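# Remove slotted finished part from fixture, lay it flat

## Task

Lift the machined part with the milled slot out of the fixture and set it down lying flat on the table, leaving both raw blanks clamped in their current positions.

## Robot and tools

Robot: two arms, left_arm and right_arm, each ending in a parallel two-finger gripper. left_arm is the robot's own left, on the +y side; image left and right do not follow these names. Base link poses in the scene frame: left_arm at (+0.063, +0.247, +0.587) m with quat_wxyz (+0.430, +0.409, +0.554, +0.584); right_arm at (+0.063, -0.247, +0.587) m with quat_wxyz (+0.430, -0.409, +0.554, -0.584).

Scene frame: origin at table height (z = 0) above the centre of the robot's foot. +x points forward over the table, +y to the robot's left, +z up. The table surface starts near x = +0.15 m and may be rotated. end_effector_position (metres) and end_effector_quat_wxyz are reported in this frame. The position is the point between the finger pads, roughly 1 cm short of the tips. Fingers extend along the gripper's +z and close along its y. Printed values can be a few cm off, worse at long reach.

Command row: always 14 numbers, each in [-1, 1]. The first seven are left_arm's dx, dy, dz, rx, ry, rz, opening; the last seven are the same for right_arm. dx..rz are an offset, not a pose, measured from that arm's Hand target at the start of the action or move. Axes are the scene frame's, and rotation is about the Hand target position. A value of 1.0 equals 0.6 m or 180 degrees. rx, ry, rz form a single rotation vector. If dx, dy, dz together exceed length 1.0 they are scaled down along their line. Opening is absolute: +1 is fully open (0.094 m), -1 is closed. Sending six zeros for an arm re-asks for its current Hand target. Zero is a real opening command, so repeat the gripper's present value to keep it unchanged.

execute_actions(actions, cameras): actions is a list of actions. Each action is up to 15 rows, and each row lasts 1/30 s. A short table repeats its final row until 15 steps are done. Every row in an action counts from the action's start pose. Each new action starts from the current Hand target, so sending the same offset again moves further. An empty list only returns state and images. cameras picks the images returned: omitted, null or ["all"] gives all, [] gives none, and an unknown name invalidates the call.

move(target, speed, blend, opening_speed, blocking, cameras): straight-line path toward one row, or a list of up to 15 rows. All rows are offsets from the same starting Hand targets. speed is in m/s, 0.002 to 4.3, default 0.25; turning is capped at twice that in rad/s. blend is in metres and rounds corners in a list. opening_speed is per second on the -1..+1 scale, at least 0.2; use values near the minimum to close gently. Paths last at least 0.5 s and at most 10 s. They do not avoid obstacles or the other arm. Avoid passing close to an arm's own base, which can flip its shoulder posture. The result adds a move: line giving the ending (done, off_target, moving, held, fault) and the limits that acted (paced = pose clipped, held = steps withheld). An arm left unnamed ended within 10 mm and 2 degrees. Neither done nor off_target tells you whether there was contact. blocking=false returns after about 0.5 s while the motion continues.

wait(seconds 0 to 10): lets time pass while holding the last commands. stop(): brakes a running move. zoom_image(camera, region [x0,y0,x1,y1], at most 504x504 px): enlarges part of the latest image. Cameras: cam_head_left and cam_head_right (896x504), cam_left_wrist and cam_right_wrist (672x504, fisheye). read_manual gives only licence texts. finished_scene(scene) ends the scene and cannot be undone; the goal must hold with the robot not touching anything.

Result lines: Hand target is the last commanded pose after clipping, and the next offsets count from it. The gripper often rests short of it, by a centimetre or more, because of friction and weight. Waiting does not close this gap; resend or add the missing offset. Orientation commands are clipped to within 40 degrees of the current one each step. grip_measured is on the opening scale and reads up to about 2.7 mm wide when empty. On a firmly held hard part it reads up to about 3 mm narrower than the part. Command about 0.05 below first-touch reading for full force, more for small or round parts. To release, command well above grip_measured. grip_effort_nm is the motor effort, negative when closing, and is not the pad force. Joint torques include the arm's weight. Items 3 and 4 wrap at ±28 N m. Joint velocities reading within noise means the arm is at rest.

Cautions: keep fingers apart from the other arm and never clamp the other arm's gripper. Hard contact between the arms can fail the scene. Move slowly near contact: faster moves and targets further past contact press harder. A blocked arm keeps pushing until commanded back. Do not release a part while it is moving, drop it, or let anything leave the table. Loose objects may get occasional small pushes. Don't hold loads, stretch out or push at unreachable poses for long; motors heat up. MOTOR HOT appears at 85 °C. At 100 °C the arm goes limp and drops for 30 to 60 s or more. Do not disturb the two clamped blanks.

Each tool is called after "Emit:" in YAML: its name, and indented under it one key for each argument.

## Session

Emit:
execute_actions:
  actions: []

Scene clock: 0.00 s.
left_arm: end_effector_position=(+0.6583, +0.4896, +0.1838) grip_measured=+1.000 grip_effort_nm=n/a end_effector_quat_wxyz=(-0.049, +0.178, +0.982, +0.029) | right_arm: end_effector_position=(+0.9742, -0.2112, +0.3840) grip_measured=+1.000 grip_effort_nm=n/a end_effector_quat_wxyz=(+0.683, -0.047, +0.729, +0.007)
Joint positions: left_arm=[-1.423 0.939 1.4 -0.573 0.049 0.673 0.094] | right_arm=[2.387 1.179 1.481 0.912 -0.167 -0.904 0.094]
Joint velocities: within noise
Joint torques (N m): no reading
Motor temperatures (°C): left_arm=[33 26 33 26 30 26 28] | right_arm=[33 31 33 34 36 38 30]
Heat: left arm: hottest waist 33 °C; right arm: hottest wrist roll 38 °C.
Hand target: left_arm +0.6700, +0.4925, +0.1905; -0.038, +0.178, +0.983, +0.036 | right_arm +0.9760, -0.2124, +0.3844; +0.686, -0.045, +0.726, +0.005
Tool commands: left_gripper/opening=+1.0 right_gripper/opening=+1.0

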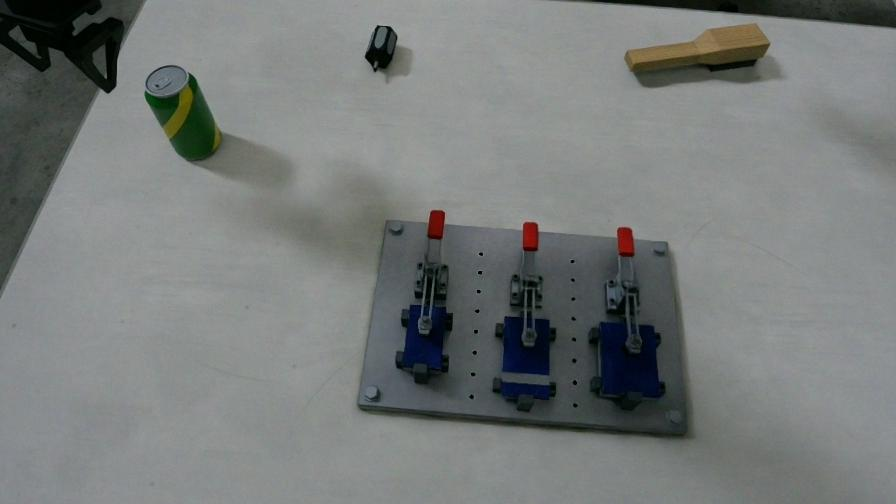

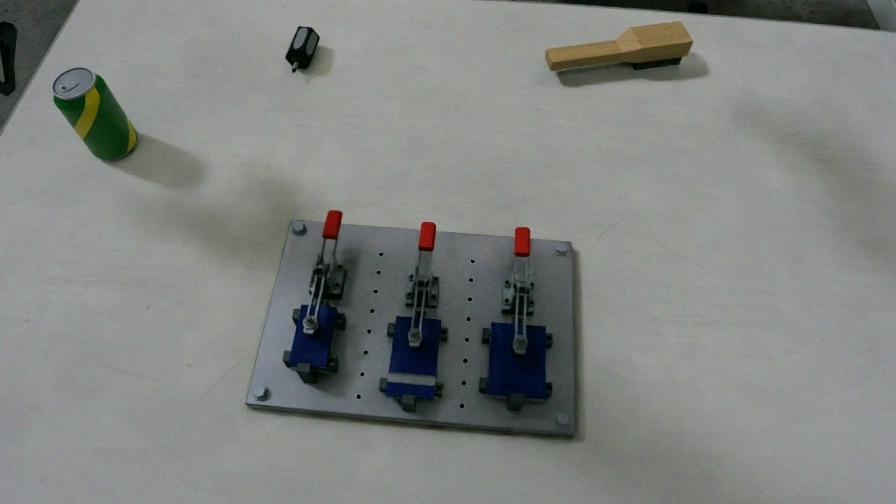

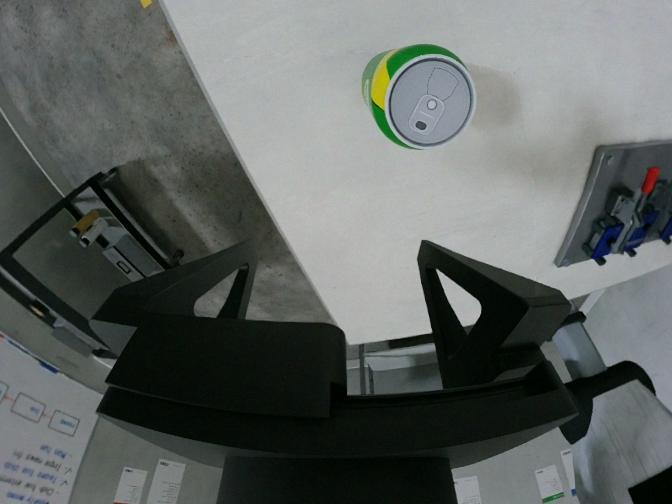

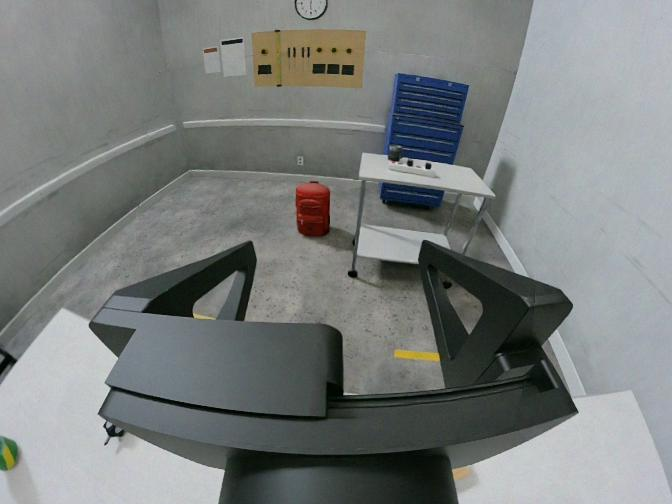

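Emit:
zoom_image:
  camera: "cam_head_left"
  region: [350, 200, 700, 440]

Emit:
zoom_image:
  camera: "cam_head_right"
  region: [240, 200, 590, 440]

Emit:
zoom_image:
  camera: "cam_head_left"
  region: [480, 210, 580, 420]

Scaled by 1.440 from the camera's 896x504 image, which has a finer 1280x720 frame.

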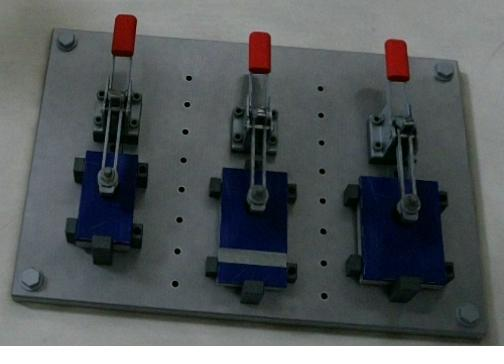

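Scaled by 1.440 from the camera's 896x504 image, which has a finer 1280x720 frame.

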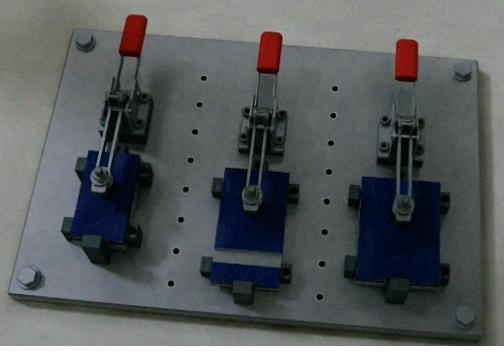

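Scaled by 2.400 from the camera's 896x504 image, which has a finer 1280x720 frame.

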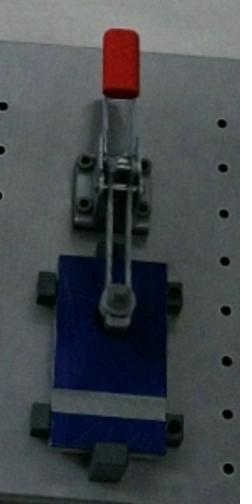

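Emit:
move:
  target: [0,0,0,0,0,0,1,-0.843,-0.346,-0.224,0,0,0.5,1]
  speed: 0.3

Scene clock: 86.30 s.
left_arm: end_effector_position=(+0.6583, +0.4896, +0.1838) grip_measured=+1.000 grip_effort_nm=-0.012 end_effector_quat_wxyz=(-0.049, +0.178, +0.982, +0.029) | right_arm: end_effector_position=(+0.6305, -0.3530, +0.2941) grip_measured=+1.000 grip_effort_nm=-0.002 end_effector_quat_wxyz=(+0.492, -0.464, +0.673, +0.300)
Joint positions: left_arm=[-1.423 0.939 1.4 -0.573 0.049 0.673 0.094] | right_arm=[1.229 1.047 0.982 1.542 -1.475 -0.061 0.094]
Joint velocities: within noise
Joint torques (N m): left_arm=[0.79 -19.78 4.98 0.18 -0.13 -0.08] | right_arm=[0.09 -12.4 1.17 1.48 0.2 0.05]
Motor temperatures (°C): left_arm=[32 28 34 26 28 25 27] | right_arm=[33 32 33 32 34 35 28]
Heat: left arm: hottest elbow 34 °C; right arm: hottest wrist roll 35 °C.
Hand target: left_arm +0.6700, +0.4925, +0.1905; -0.038, +0.178, +0.983, +0.036 | right_arm +0.6347, -0.3497, +0.2959; +0.498, -0.463, +0.669, +0.300 (not the last commanded pose)
Off the commanded pose: left_arm 0.014 m, 2 deg | right_arm 0.179 m, 32 deg.
move: held (right_arm; a check stopped the path), off_target (left_arm); limits=held
pose unreachable (right arm): on one or more control steps of this call, first in action 0 (counted from 0), this arm could not follow its commanded pose, so it was not sent that pose on those steps. It may still have moved: this result reports where it is.
cause: moving toward the commanded pose would bring two parts of the arm too close to each other (its wrist (the part past joint 4) and its wrist camera, with joints 5 (wrist yaw) and 6 (wrist roll) between them).

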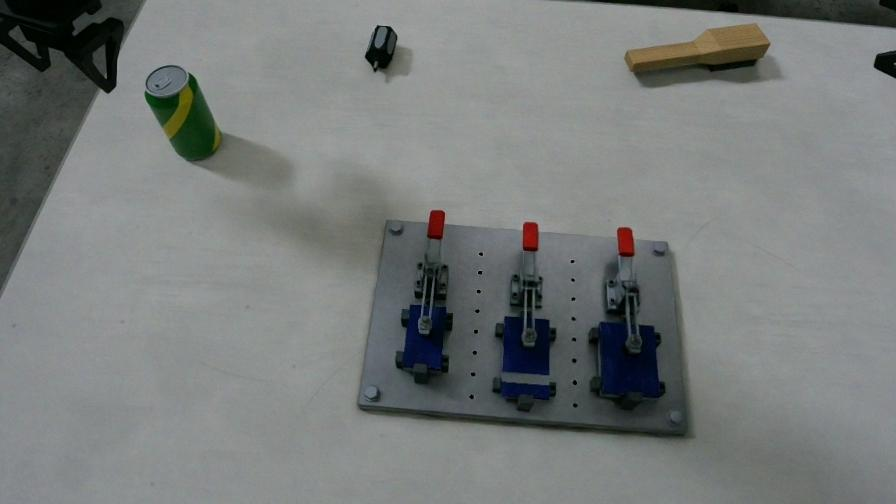

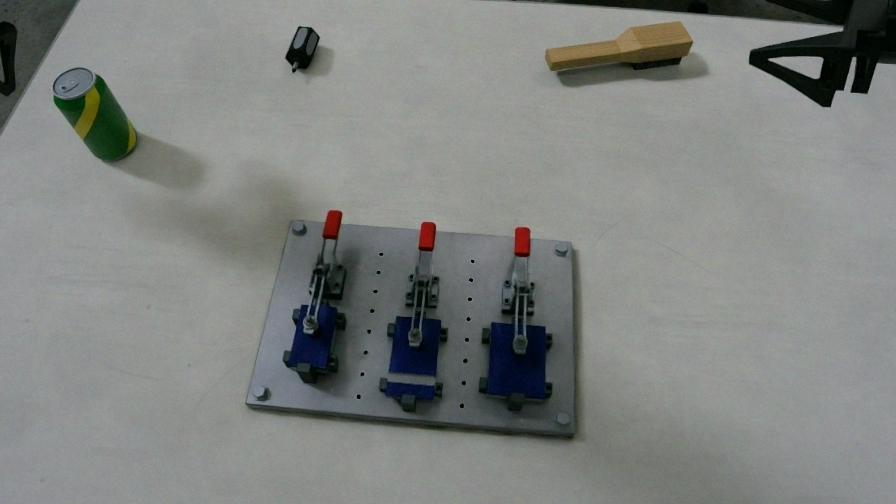

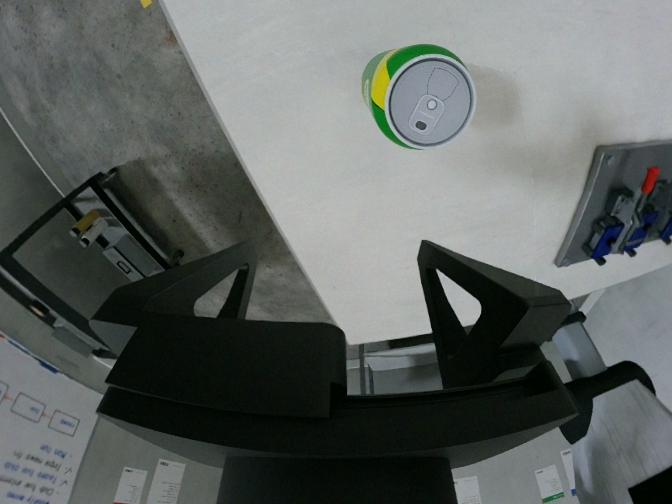

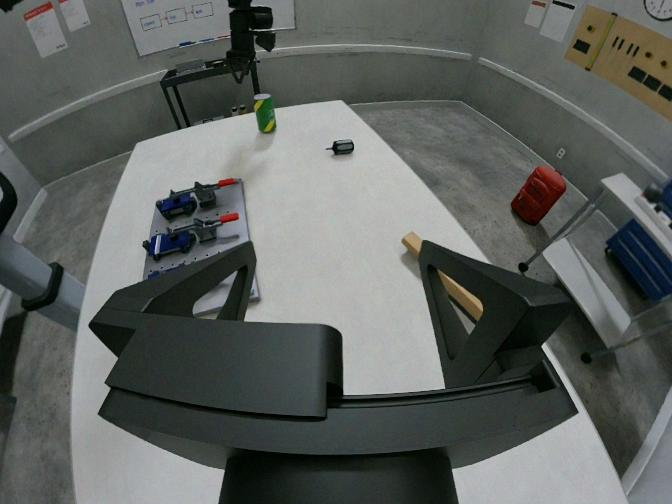

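Emit:
zoom_image:
  camera: "cam_right_wrist"
  region: [130, 160, 270, 290]

Scaled by 3.600 from the camera's 672x504 image, which has a finer 960x720 frame.

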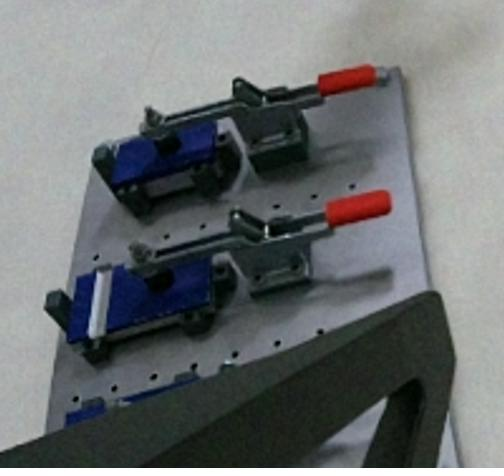

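Emit:
move:
  target:
    - [0,0,0.2,0,0,0,1,0,-0.1,0,0,0,0,1]
    - [-0.117,-0.82,0.2325,0,0,0.114,1,0,-0.1,0,0,0,0,1]
  speed: 0.3
  blend: [0.03,0]

Scene clock: 152.70 s.
left_arm: end_effector_position=(+0.6004, +0.0066, +0.3257) grip_measured=+1.000 grip_effort_nm=-0.012 end_effector_quat_wxyz=(-0.043, -0.001, +0.999, +0.031) | right_arm: end_effector_position=(+0.6293, -0.4052, +0.2909) grip_measured=+1.000 grip_effort_nm=-0.007 end_effector_quat_wxyz=(+0.438, -0.478, +0.714, +0.265)
Joint positions: left_arm=[-2.865 1.27 1.202 -0.481 -1.347 -0.232 0.094] | right_arm=[1.071 1.047 1.018 1.545 -1.475 0.009 0.094]
Joint velocities: within noise
Joint torques (N m): left_arm=[-10.23 -5.77 1.37 -0.35 -0.28 -0.23] | right_arm=[-3.31 -12.1 2.03 1.96 0.15 0.19]
Motor temperatures (°C): left_arm=[32 29 33 26 27 25 26] | right_arm=[32 33 33 31 32 33 26]
Heat: left arm: hottest elbow 33 °C; right arm: hottest shoulder 33 °C.
Hand target: left_arm +0.5998, +0.0005, +0.3300; -0.044, +0.000, +0.999, +0.029 | right_arm +0.6346, -0.4097, +0.2959; +0.498, -0.463, +0.669, +0.300
Off the commanded pose: left_arm 0.007 m, 0 deg | right_arm 0.009 m, 10 deg.
joint sent to its limit (right arm) — joint 4 (wrist pitch), upper limit. The joint targets are off in orientation, not in position.
move: off_target (right_arm)

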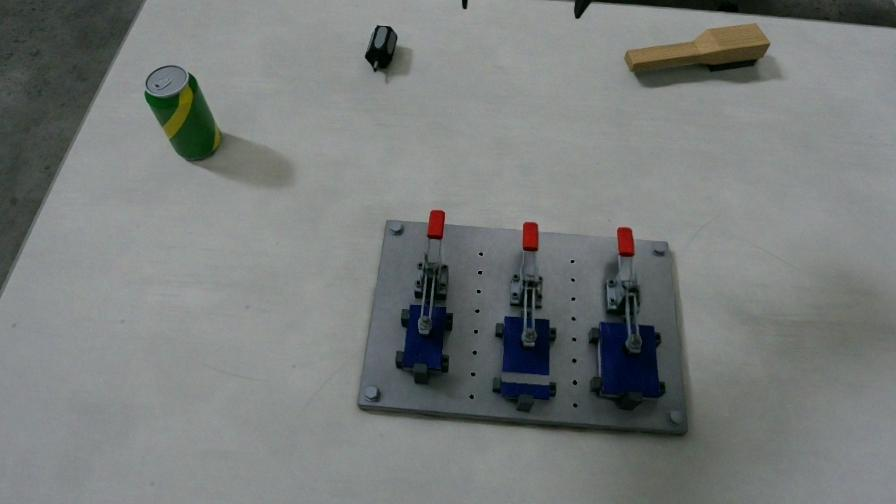

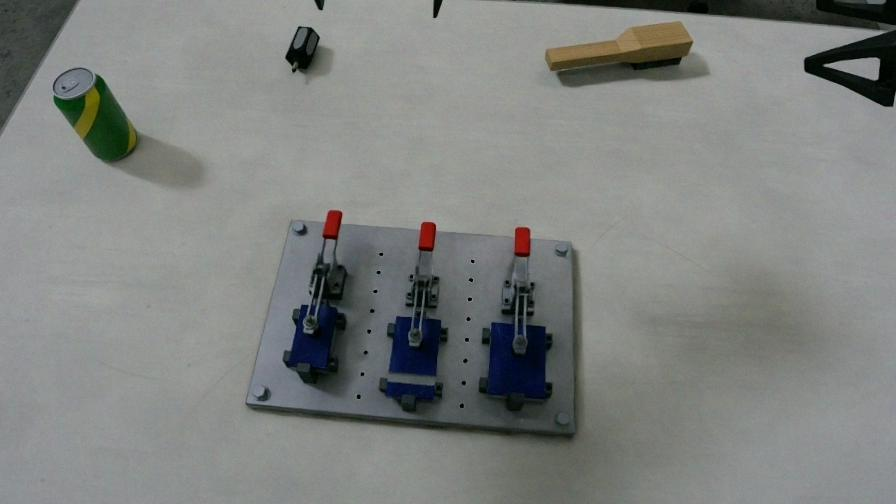

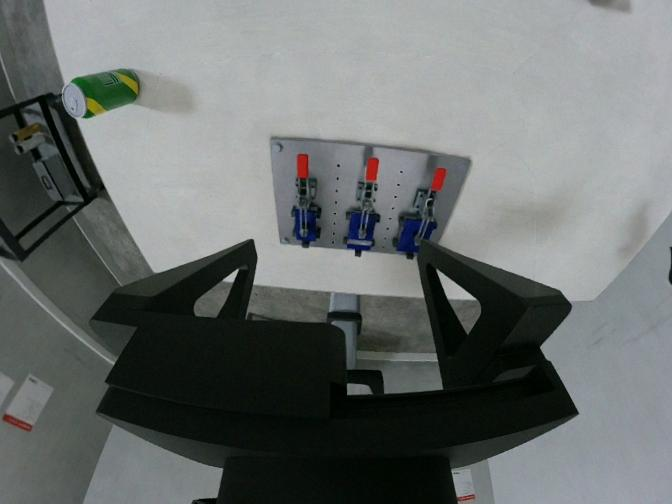

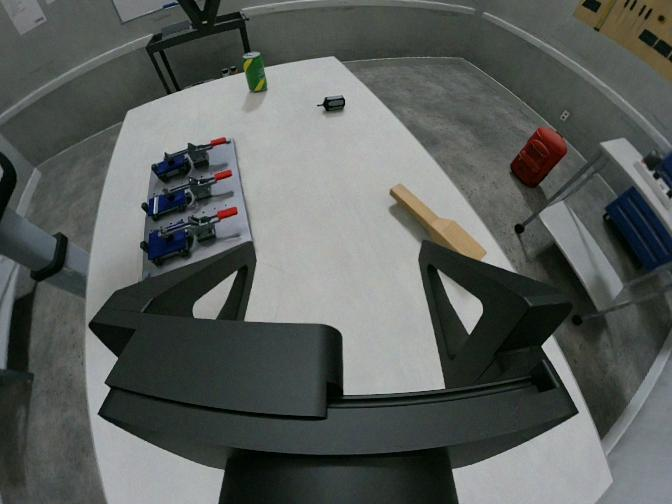

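Emit:
zoom_image:
  camera: "cam_left_wrist"
  region: [260, 125, 480, 265]

Emit:
zoom_image:
  camera: "cam_right_wrist"
  region: [130, 130, 270, 280]

Scaled by 2.291 from the camera's 672x504 image, which has a finer 960x720 frame.

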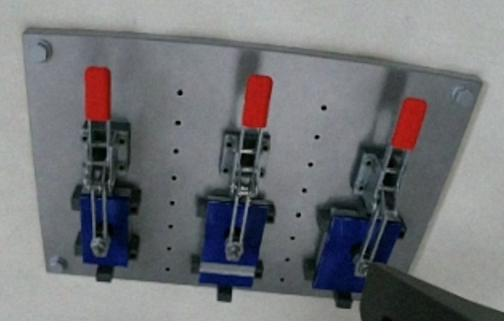

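Scaled by 3.360 from the camera's 672x504 image, which has a finer 960x720 frame.

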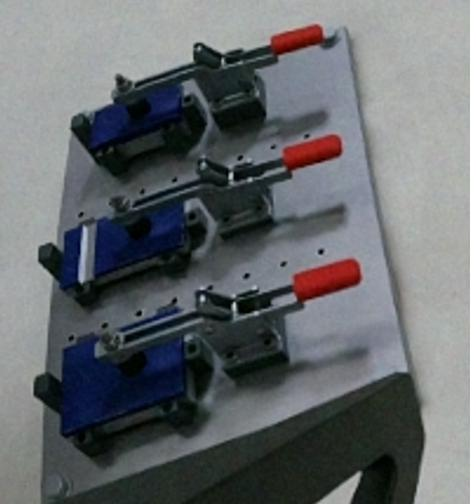

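Emit:
move:
  target: [0,-0.051,-0.22,0,0,-0.02,1,0,0,0,0,0,0,1]
  speed: 0.2
  cameras: ["cam_left_wrist", "cam_head_left"]

Scene clock: 192.97 s.
left_arm: end_effector_position=(+0.6023, -0.0283, +0.2023) grip_measured=+1.000 grip_effort_nm=-0.007 end_effector_quat_wxyz=(-0.043, +0.025, +0.998, +0.028) | right_arm: end_effector_position=(+0.6286, -0.4049, +0.2909) grip_measured=+1.000 grip_effort_nm=-0.002 end_effector_quat_wxyz=(+0.437, -0.479, +0.713, +0.266)
Joint positions: left_arm=[-2.644 1.461 1.3 -0.116 -1.139 0.104 0.094] | right_arm=[1.071 1.047 1.018 1.545 -1.48 0.009 0.094]
Joint velocities: within noise
Joint torques (N m): left_arm=[-10.29 -8.47 0.64 0.35 -0.03 0.08] | right_arm=[-3.31 -12.28 2.03 1.99 0.14 0.17]
Motor temperatures (°C): left_arm=[32 28 32 26 27 25 26] | right_arm=[32 33 32 31 31 32 26]
Heat: left arm: hottest waist 32 °C; right arm: hottest shoulder 33 °C.
Hand target: left_arm +0.5997, -0.0301, +0.1979; -0.043, +0.031, +0.998, +0.030 | right_arm +0.6346, -0.4097, +0.2959; +0.498, -0.463, +0.669, +0.300
Off the commanded pose: left_arm 0.005 m, 1 deg | right_arm 0.009 m, 10 deg.
joint sent to its limit (right arm) — joint 4 (wrist pitch), upper limit. The joint targets are off in orientation, not in position.
move: off_target (right_arm)
Images, in order (width x height): cam_head_left 896x504, cam_left_wrist 672x504.

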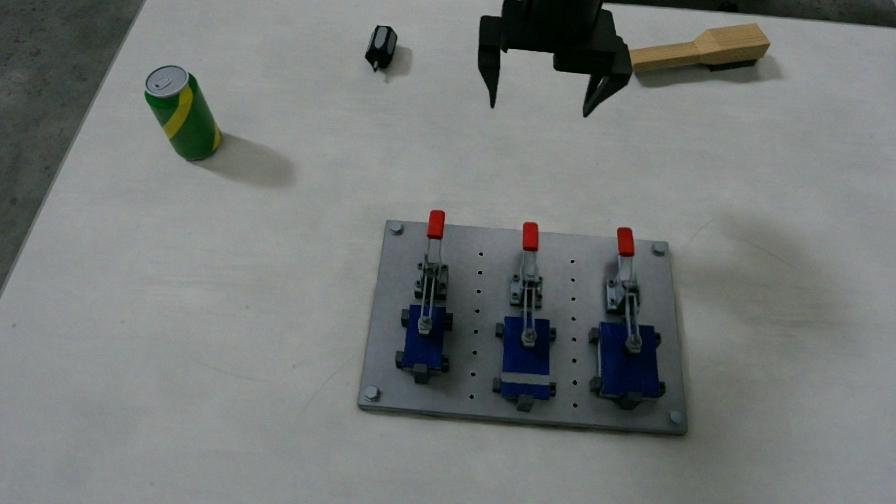

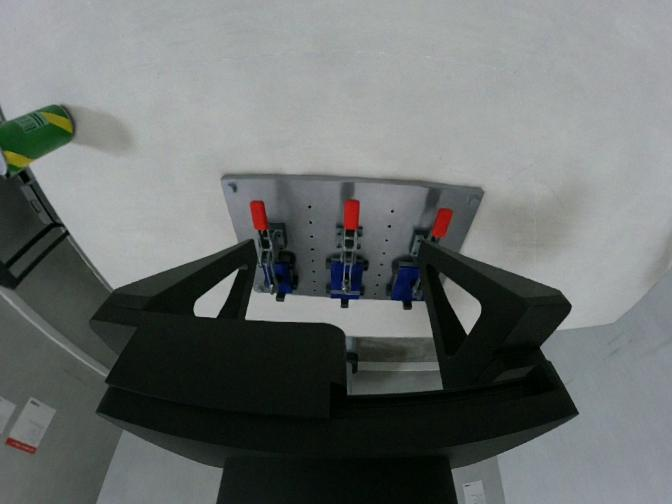

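Emit:
zoom_image:
  camera: "cam_left_wrist"
  region: [215, 165, 495, 315]

Emit:
zoom_image:
  camera: "cam_left_wrist"
  region: [300, 180, 400, 310]

Scaled by 1.800 from the camera's 672x504 image, which has a finer 960x720 frame.

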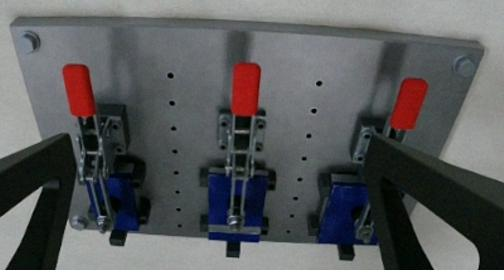

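Scaled by 3.877 from the camera's 672x504 image, which has a finer 960x720 frame.

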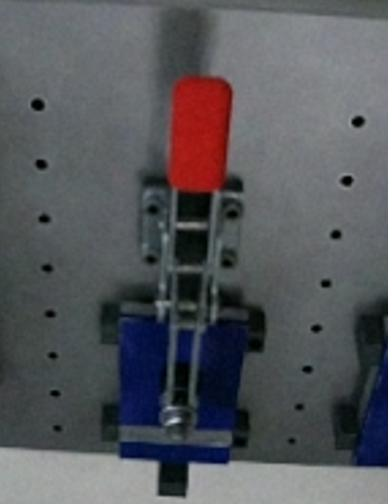

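Emit:
move:
  target: [-0.063,-0.0035,-0.088,-0.0185,-0.0269,0,0,0,0,0,0,0,0,1]
  speed: 0.15

Scene clock: 251.63 s.
left_arm: end_effector_position=(+0.5671, -0.0310, +0.1487) grip_measured=+0.002 grip_effort_nm=-0.129 end_effector_quat_wxyz=(+0.000, +0.023, +1.000, +0.003) | right_arm: end_effector_position=(+0.6286, -0.4049, +0.2909) grip_measured=+1.000 grip_effort_nm=-0.002 end_effector_quat_wxyz=(+0.437, -0.479, +0.713, +0.266)
Joint positions: left_arm=[-2.537 1.516 1.193 0.235 -0.97 0.274 0.047] | right_arm=[1.071 1.047 1.018 1.545 -1.48 0.009 0.094]
Joint velocities: within noise
Joint torques (N m): left_arm=[-9.93 -9.05 -0.54 0.53 0.02 0.09] | right_arm=[-3.19 -12.22 2.03 2 0.14 0.18]
Motor temperatures (°C): left_arm=[33 27 31 26 26 25 26] | right_arm=[32 33 32 30 30 31 25]
Heat: left arm: hottest waist 33 °C; right arm: hottest shoulder 33 °C.
Hand target: left_arm +0.5621, -0.0322, +0.1452; +0.001, +0.031, +1.000, +0.002 | right_arm +0.6346, -0.4097, +0.2959; +0.498, -0.463, +0.669, +0.300
Off the commanded pose: left_arm 0.006 m, 1 deg | right_arm 0.009 m, 10 deg.
joint sent to its limit (right arm) — joint 4 (wrist pitch), upper limit. The joint targets are off in orientation, not in position.
move: off_target (right_arm)

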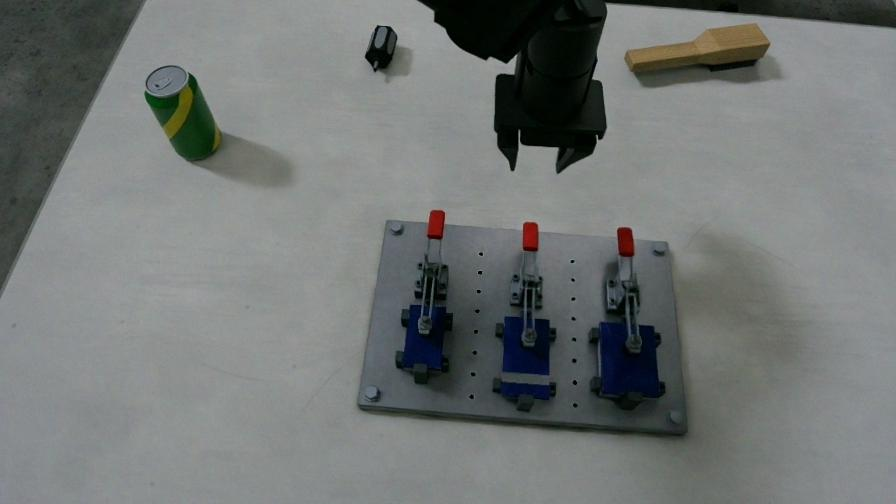

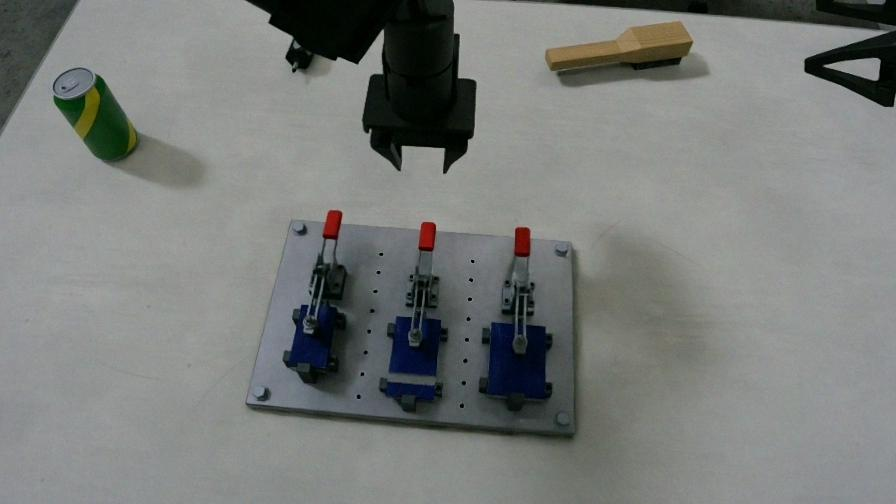

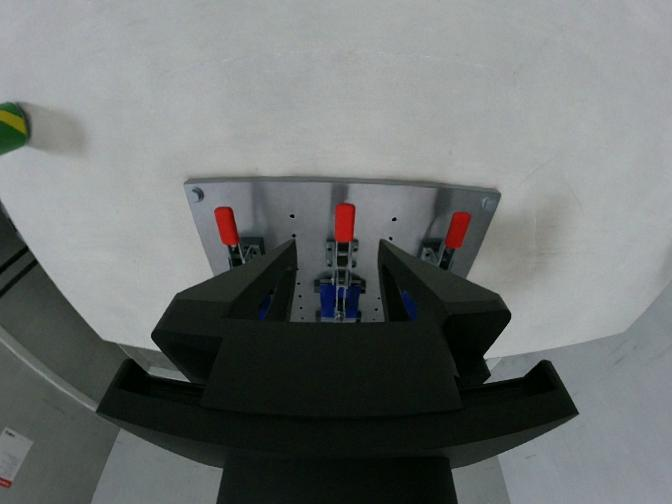

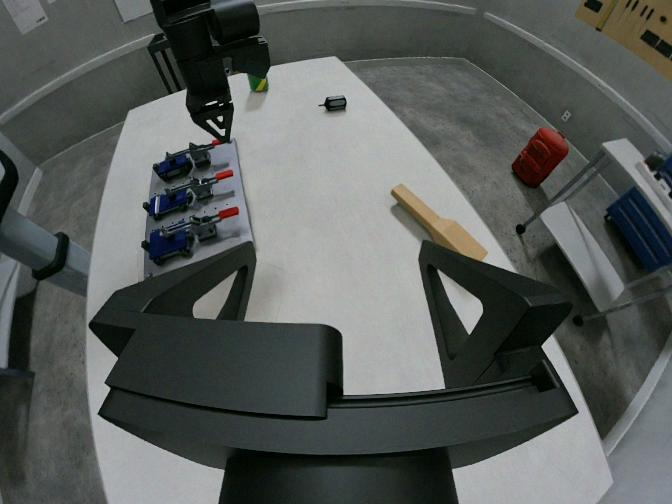

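Emit:
move:
  target: [-0.015,-0.005,-0.110,0,0,0.005,0,0,0,0,0,0,0,1]
  speed: 0.1
  cameras: ["cam_left_wrist", "cam_head_left", "cam_right_wrist"]

Emit:
zoom_image:
  camera: "cam_right_wrist"
  region: [130, 130, 270, 280]

Emit:
zoom_image:
  camera: "cam_left_wrist"
  region: [270, 160, 420, 310]

Scene clock: 276.37 s.
left_arm: end_effector_position=(+0.5556, -0.0339, +0.0848) grip_measured=+0.002 grip_effort_nm=-0.134 end_effector_quat_wxyz=(-0.001, +0.018, +1.000, +0.003) | right_arm: end_effector_position=(+0.6286, -0.4049, +0.2909) grip_measured=+1.000 grip_effort_nm=-0.002 end_effector_quat_wxyz=(+0.437, -0.479, +0.713, +0.266)
Joint positions: left_arm=[-2.44 1.623 1.278 0.263 -0.873 0.274 0.047] | right_arm=[1.071 1.047 1.018 1.545 -1.48 0.009 0.094]
Joint velocities: within noise
Joint torques (N m): left_arm=[-10.23 -9.35 -0.05 0.55 0.03 0.05] | right_arm=[-3.25 -12.16 2.06 2 0.16 0.18]
Motor temperatures (°C): left_arm=[33 27 31 26 26 25 25] | right_arm=[32 33 32 30 30 31 25]
Heat: left arm: hottest waist 33 °C; right arm: hottest shoulder 33 °C.
Hand target: left_arm +0.5529, -0.0351, +0.0791; +0.000, +0.023, +1.000, +0.002 | right_arm +0.6346, -0.4097, +0.2959; +0.498, -0.463, +0.669, +0.300
Off the commanded pose: left_arm 0.006 m, 1 deg | right_arm 0.009 m, 10 deg.
joint sent to its limit (right arm) — joint 4 (wrist pitch), upper limit. The joint targets are off in orientation, not in position.
move: off_target (right_arm)
Images, in order (width x height): cam_head_left 896x504, cam_left_wrist 672x504, cam_right_wrist 672x504.

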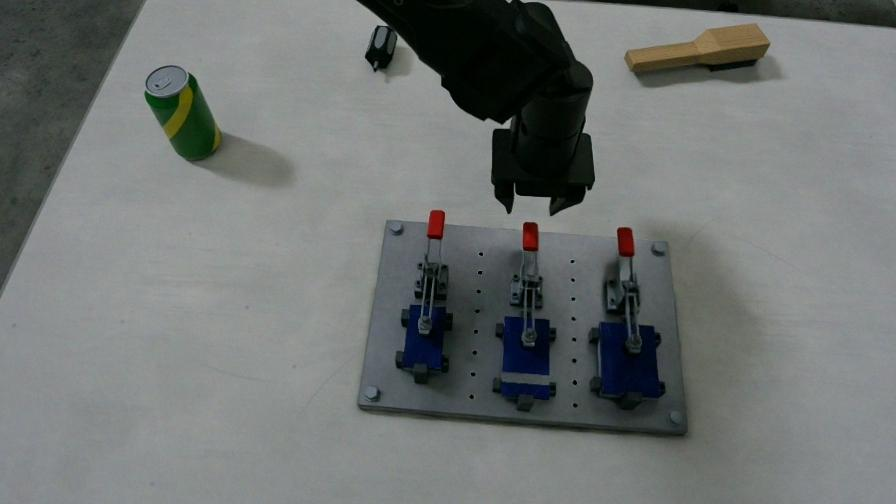

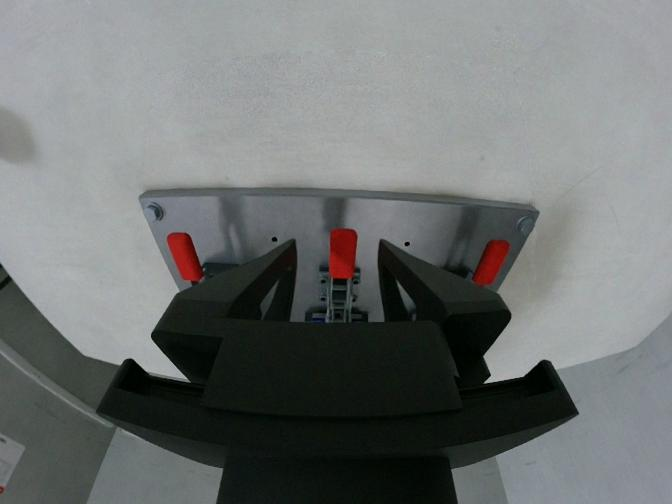

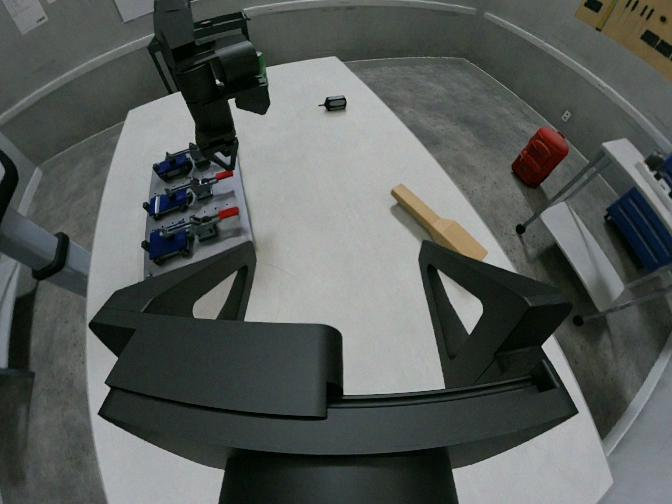

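Scaled by 3.360 from the camera's 672x504 image, which has a finer 960x720 frame.

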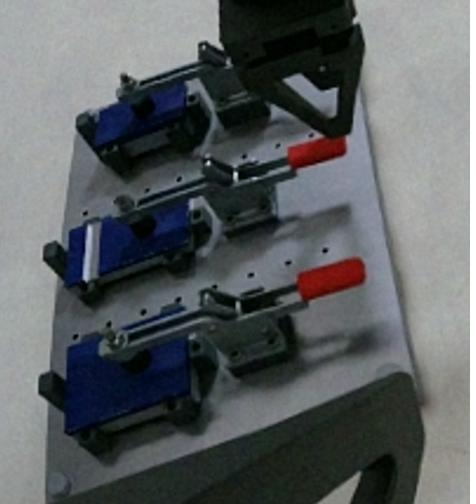

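Scaled by 3.360 from the camera's 672x504 image, which has a finer 960x720 frame.

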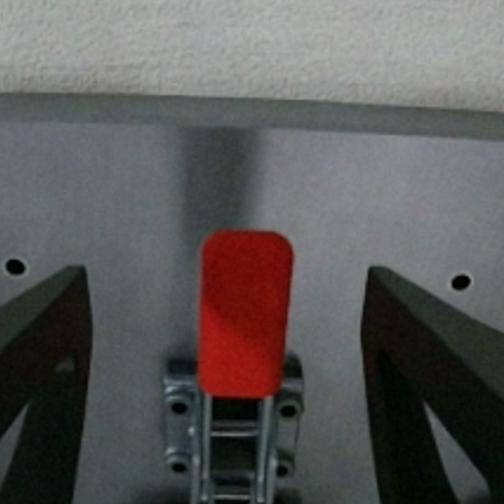

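Emit:
move:
  target: [-0.0315,-0.005,-0.025,0,0,0,0,0,0,0,0,0,0,1]
  speed: 0.1
  cameras: ["cam_left_wrist", "cam_head_left", "cam_right_wrist"]

Emit:
zoom_image:
  camera: "cam_right_wrist"
  region: [130, 130, 270, 280]

Emit:
zoom_image:
  camera: "cam_left_wrist"
  region: [270, 160, 420, 310]

Scene clock: 322.17 s.
left_arm: end_effector_position=(+0.5407, -0.0382, +0.0691) grip_measured=+0.002 grip_effort_nm=-0.134 end_effector_quat_wxyz=(+0.001, +0.015, +1.000, +0.002) | right_arm: end_effector_position=(+0.6286, -0.4049, +0.2909) grip_measured=+1.000 grip_effort_nm=-0.002 end_effector_quat_wxyz=(+0.437, -0.479, +0.713, +0.266)
Joint positions: left_arm=[-2.419 1.661 1.278 0.309 -0.85 0.274 0.047] | right_arm=[1.071 1.047 1.018 1.545 -1.48 0.009 0.094]
Joint velocities: within noise
Joint torques (N m): left_arm=[-10.05 -9.47 -0.91 0.61 0.02 0.07] | right_arm=[-3.37 -12.16 2.04 1.96 0.15 0.17]
Motor temperatures (°C): left_arm=[33 27 31 26 26 25 25] | right_arm=[31 33 32 29 30 30 25]
Heat: left arm: hottest waist 33 °C; right arm: hottest shoulder 33 °C.
Hand target: left_arm +0.5340, -0.0383, +0.0642; +0.000, +0.023, +1.000, +0.002 | right_arm +0.6346, -0.4097, +0.2959; +0.498, -0.463, +0.669, +0.300
Off the commanded pose: left_arm 0.008 m, 1 deg | right_arm 0.009 m, 10 deg.
joint sent to its limit (right arm) — joint 4 (wrist pitch), upper limit. The joint targets are off in orientation, not in position.
move: off_target (right_arm)
Images, in order (width x height): cam_head_left 896x504, cam_left_wrist 672x504, cam_right_wrist 672x504.

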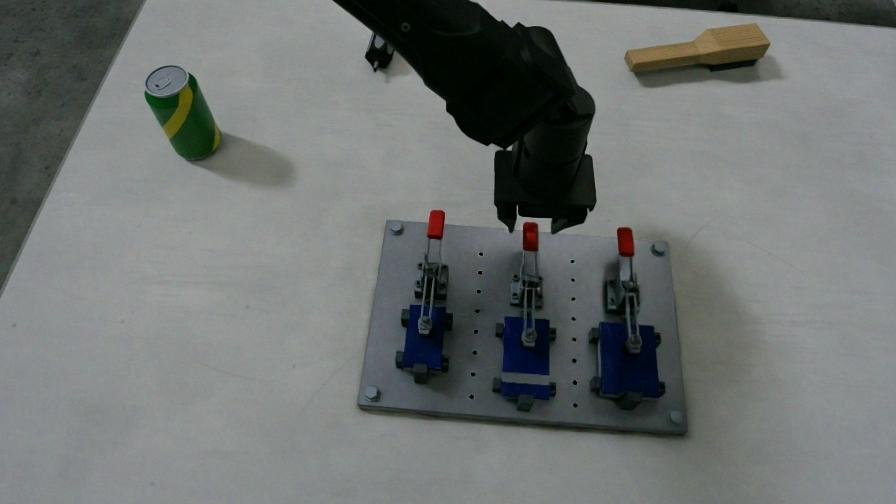

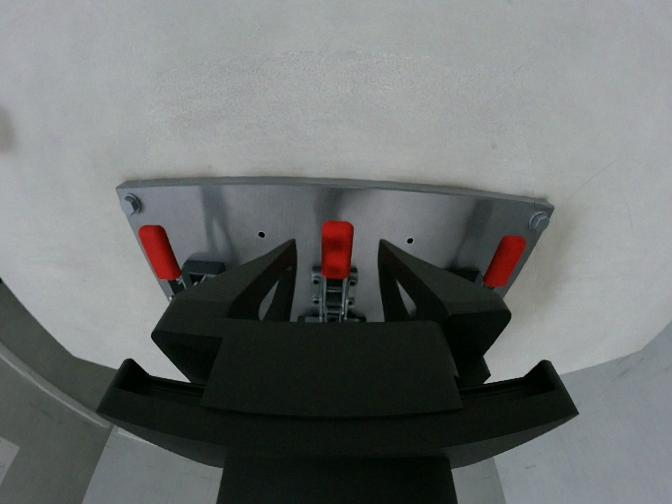

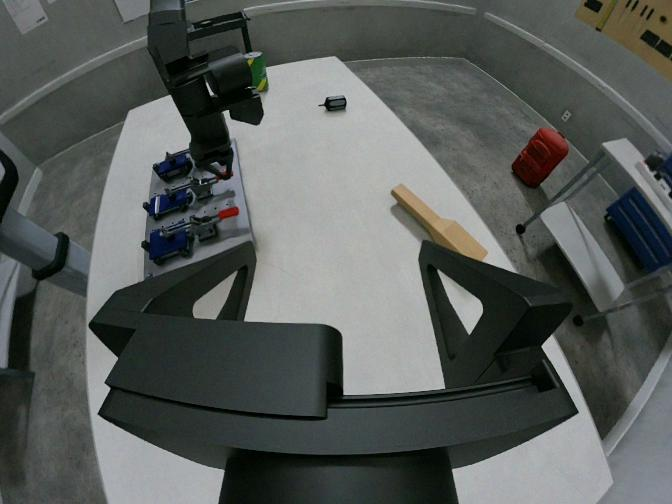

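Scaled by 3.360 from the camera's 672x504 image, which has a finer 960x720 frame.

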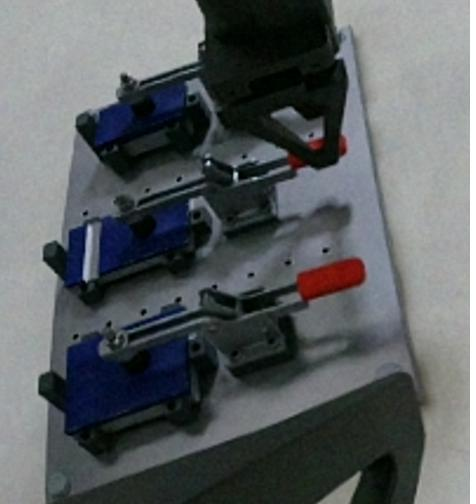

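Scaled by 3.360 from the camera's 672x504 image, which has a finer 960x720 frame.

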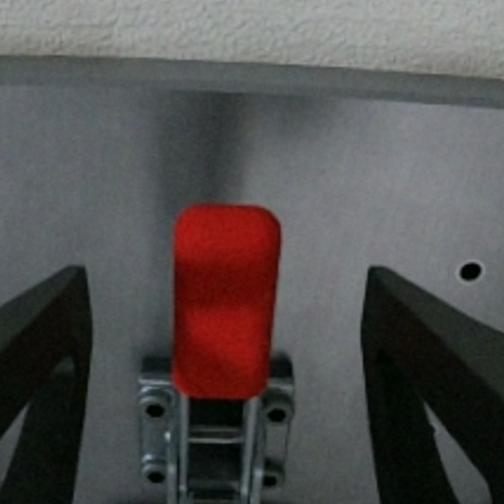

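Emit:
move:
  target: [-0.009,0.0,-0.0437,0,0,0,0,0,0,0,0,0,0,1]
  speed: 0.08
  cameras: ["cam_left_wrist", "cam_head_left", "cam_right_wrist"]

Emit:
zoom_image:
  camera: "cam_right_wrist"
  region: [130, 130, 270, 280]

Emit:
zoom_image:
  camera: "cam_left_wrist"
  region: [270, 160, 420, 310]

Scene clock: 344.73 s.
left_arm: end_effector_position=(+0.5313, -0.0375, +0.0431) grip_measured=+0.002 grip_effort_nm=-0.125 end_effector_quat_wxyz=(-0.002, +0.017, +1.000, +0.003) | right_arm: end_effector_position=(+0.6286, -0.4049, +0.2909) grip_measured=+1.000 grip_effort_nm=0.002 end_effector_quat_wxyz=(+0.437, -0.479, +0.713, +0.266)
Joint positions: left_arm=[-2.381 1.707 1.312 0.317 -0.815 0.279 0.047] | right_arm=[1.071 1.047 1.018 1.545 -1.48 0.009 0.094]
Joint velocities: within noise
Joint torques (N m): left_arm=[-10.4 -9.47 -0.4 0.58 0.02 0.08] | right_arm=[-3.31 -12.1 2.04 2.02 0.14 0.18]
Motor temperatures (°C): left_arm=[33 27 31 26 26 25 25] | right_arm=[31 33 32 29 29 30 24]
Heat: left arm: hottest waist 33 °C; right arm: hottest shoulder 33 °C.
Hand target: left_arm +0.5287, -0.0382, +0.0378; +0.000, +0.023, +1.000, +0.002 | right_arm +0.6346, -0.4097, +0.2959; +0.498, -0.463, +0.669, +0.300
Off the commanded pose: left_arm 0.006 m, 1 deg | right_arm 0.009 m, 10 deg.
joint sent to its limit (right arm) — joint 4 (wrist pitch), upper limit. The joint targets are off in orientation, not in position.
move: off_target (right_arm)
Images, in order (width x height): cam_head_left 896x504, cam_left_wrist 672x504, cam_right_wrist 672x504.

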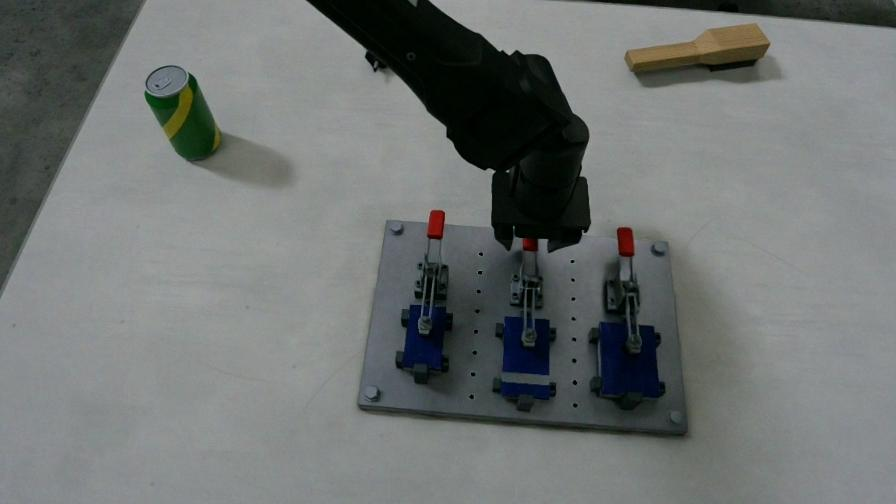

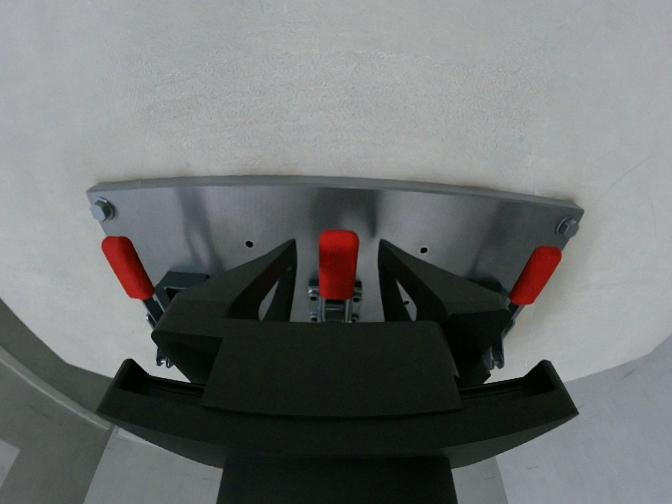

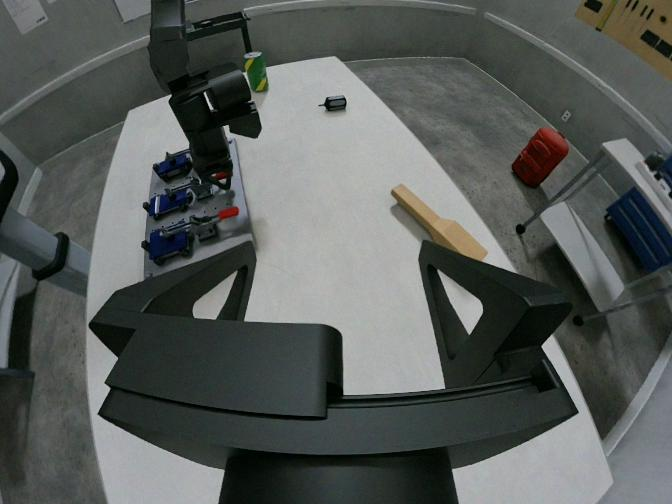

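Scaled by 3.360 from the camera's 672x504 image, which has a finer 960x720 frame.

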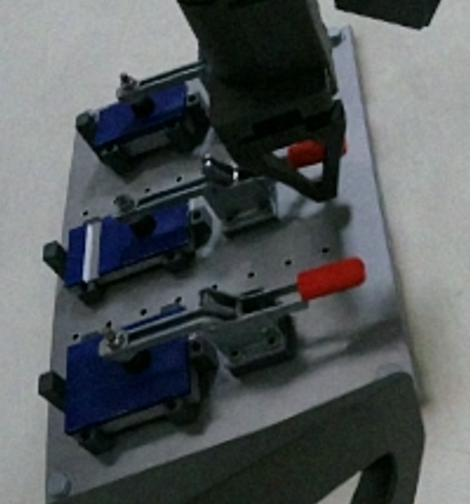

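Scaled by 3.360 from the camera's 672x504 image, which has a finer 960x720 frame.

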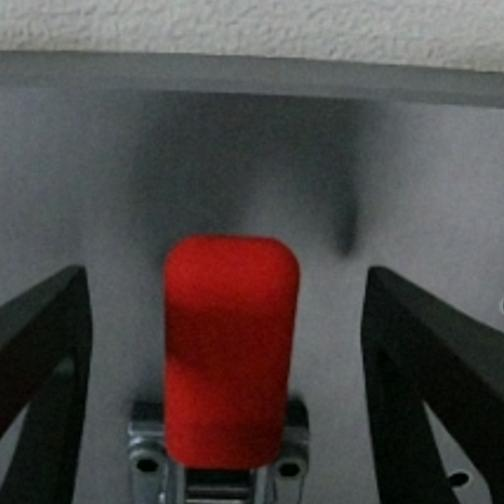

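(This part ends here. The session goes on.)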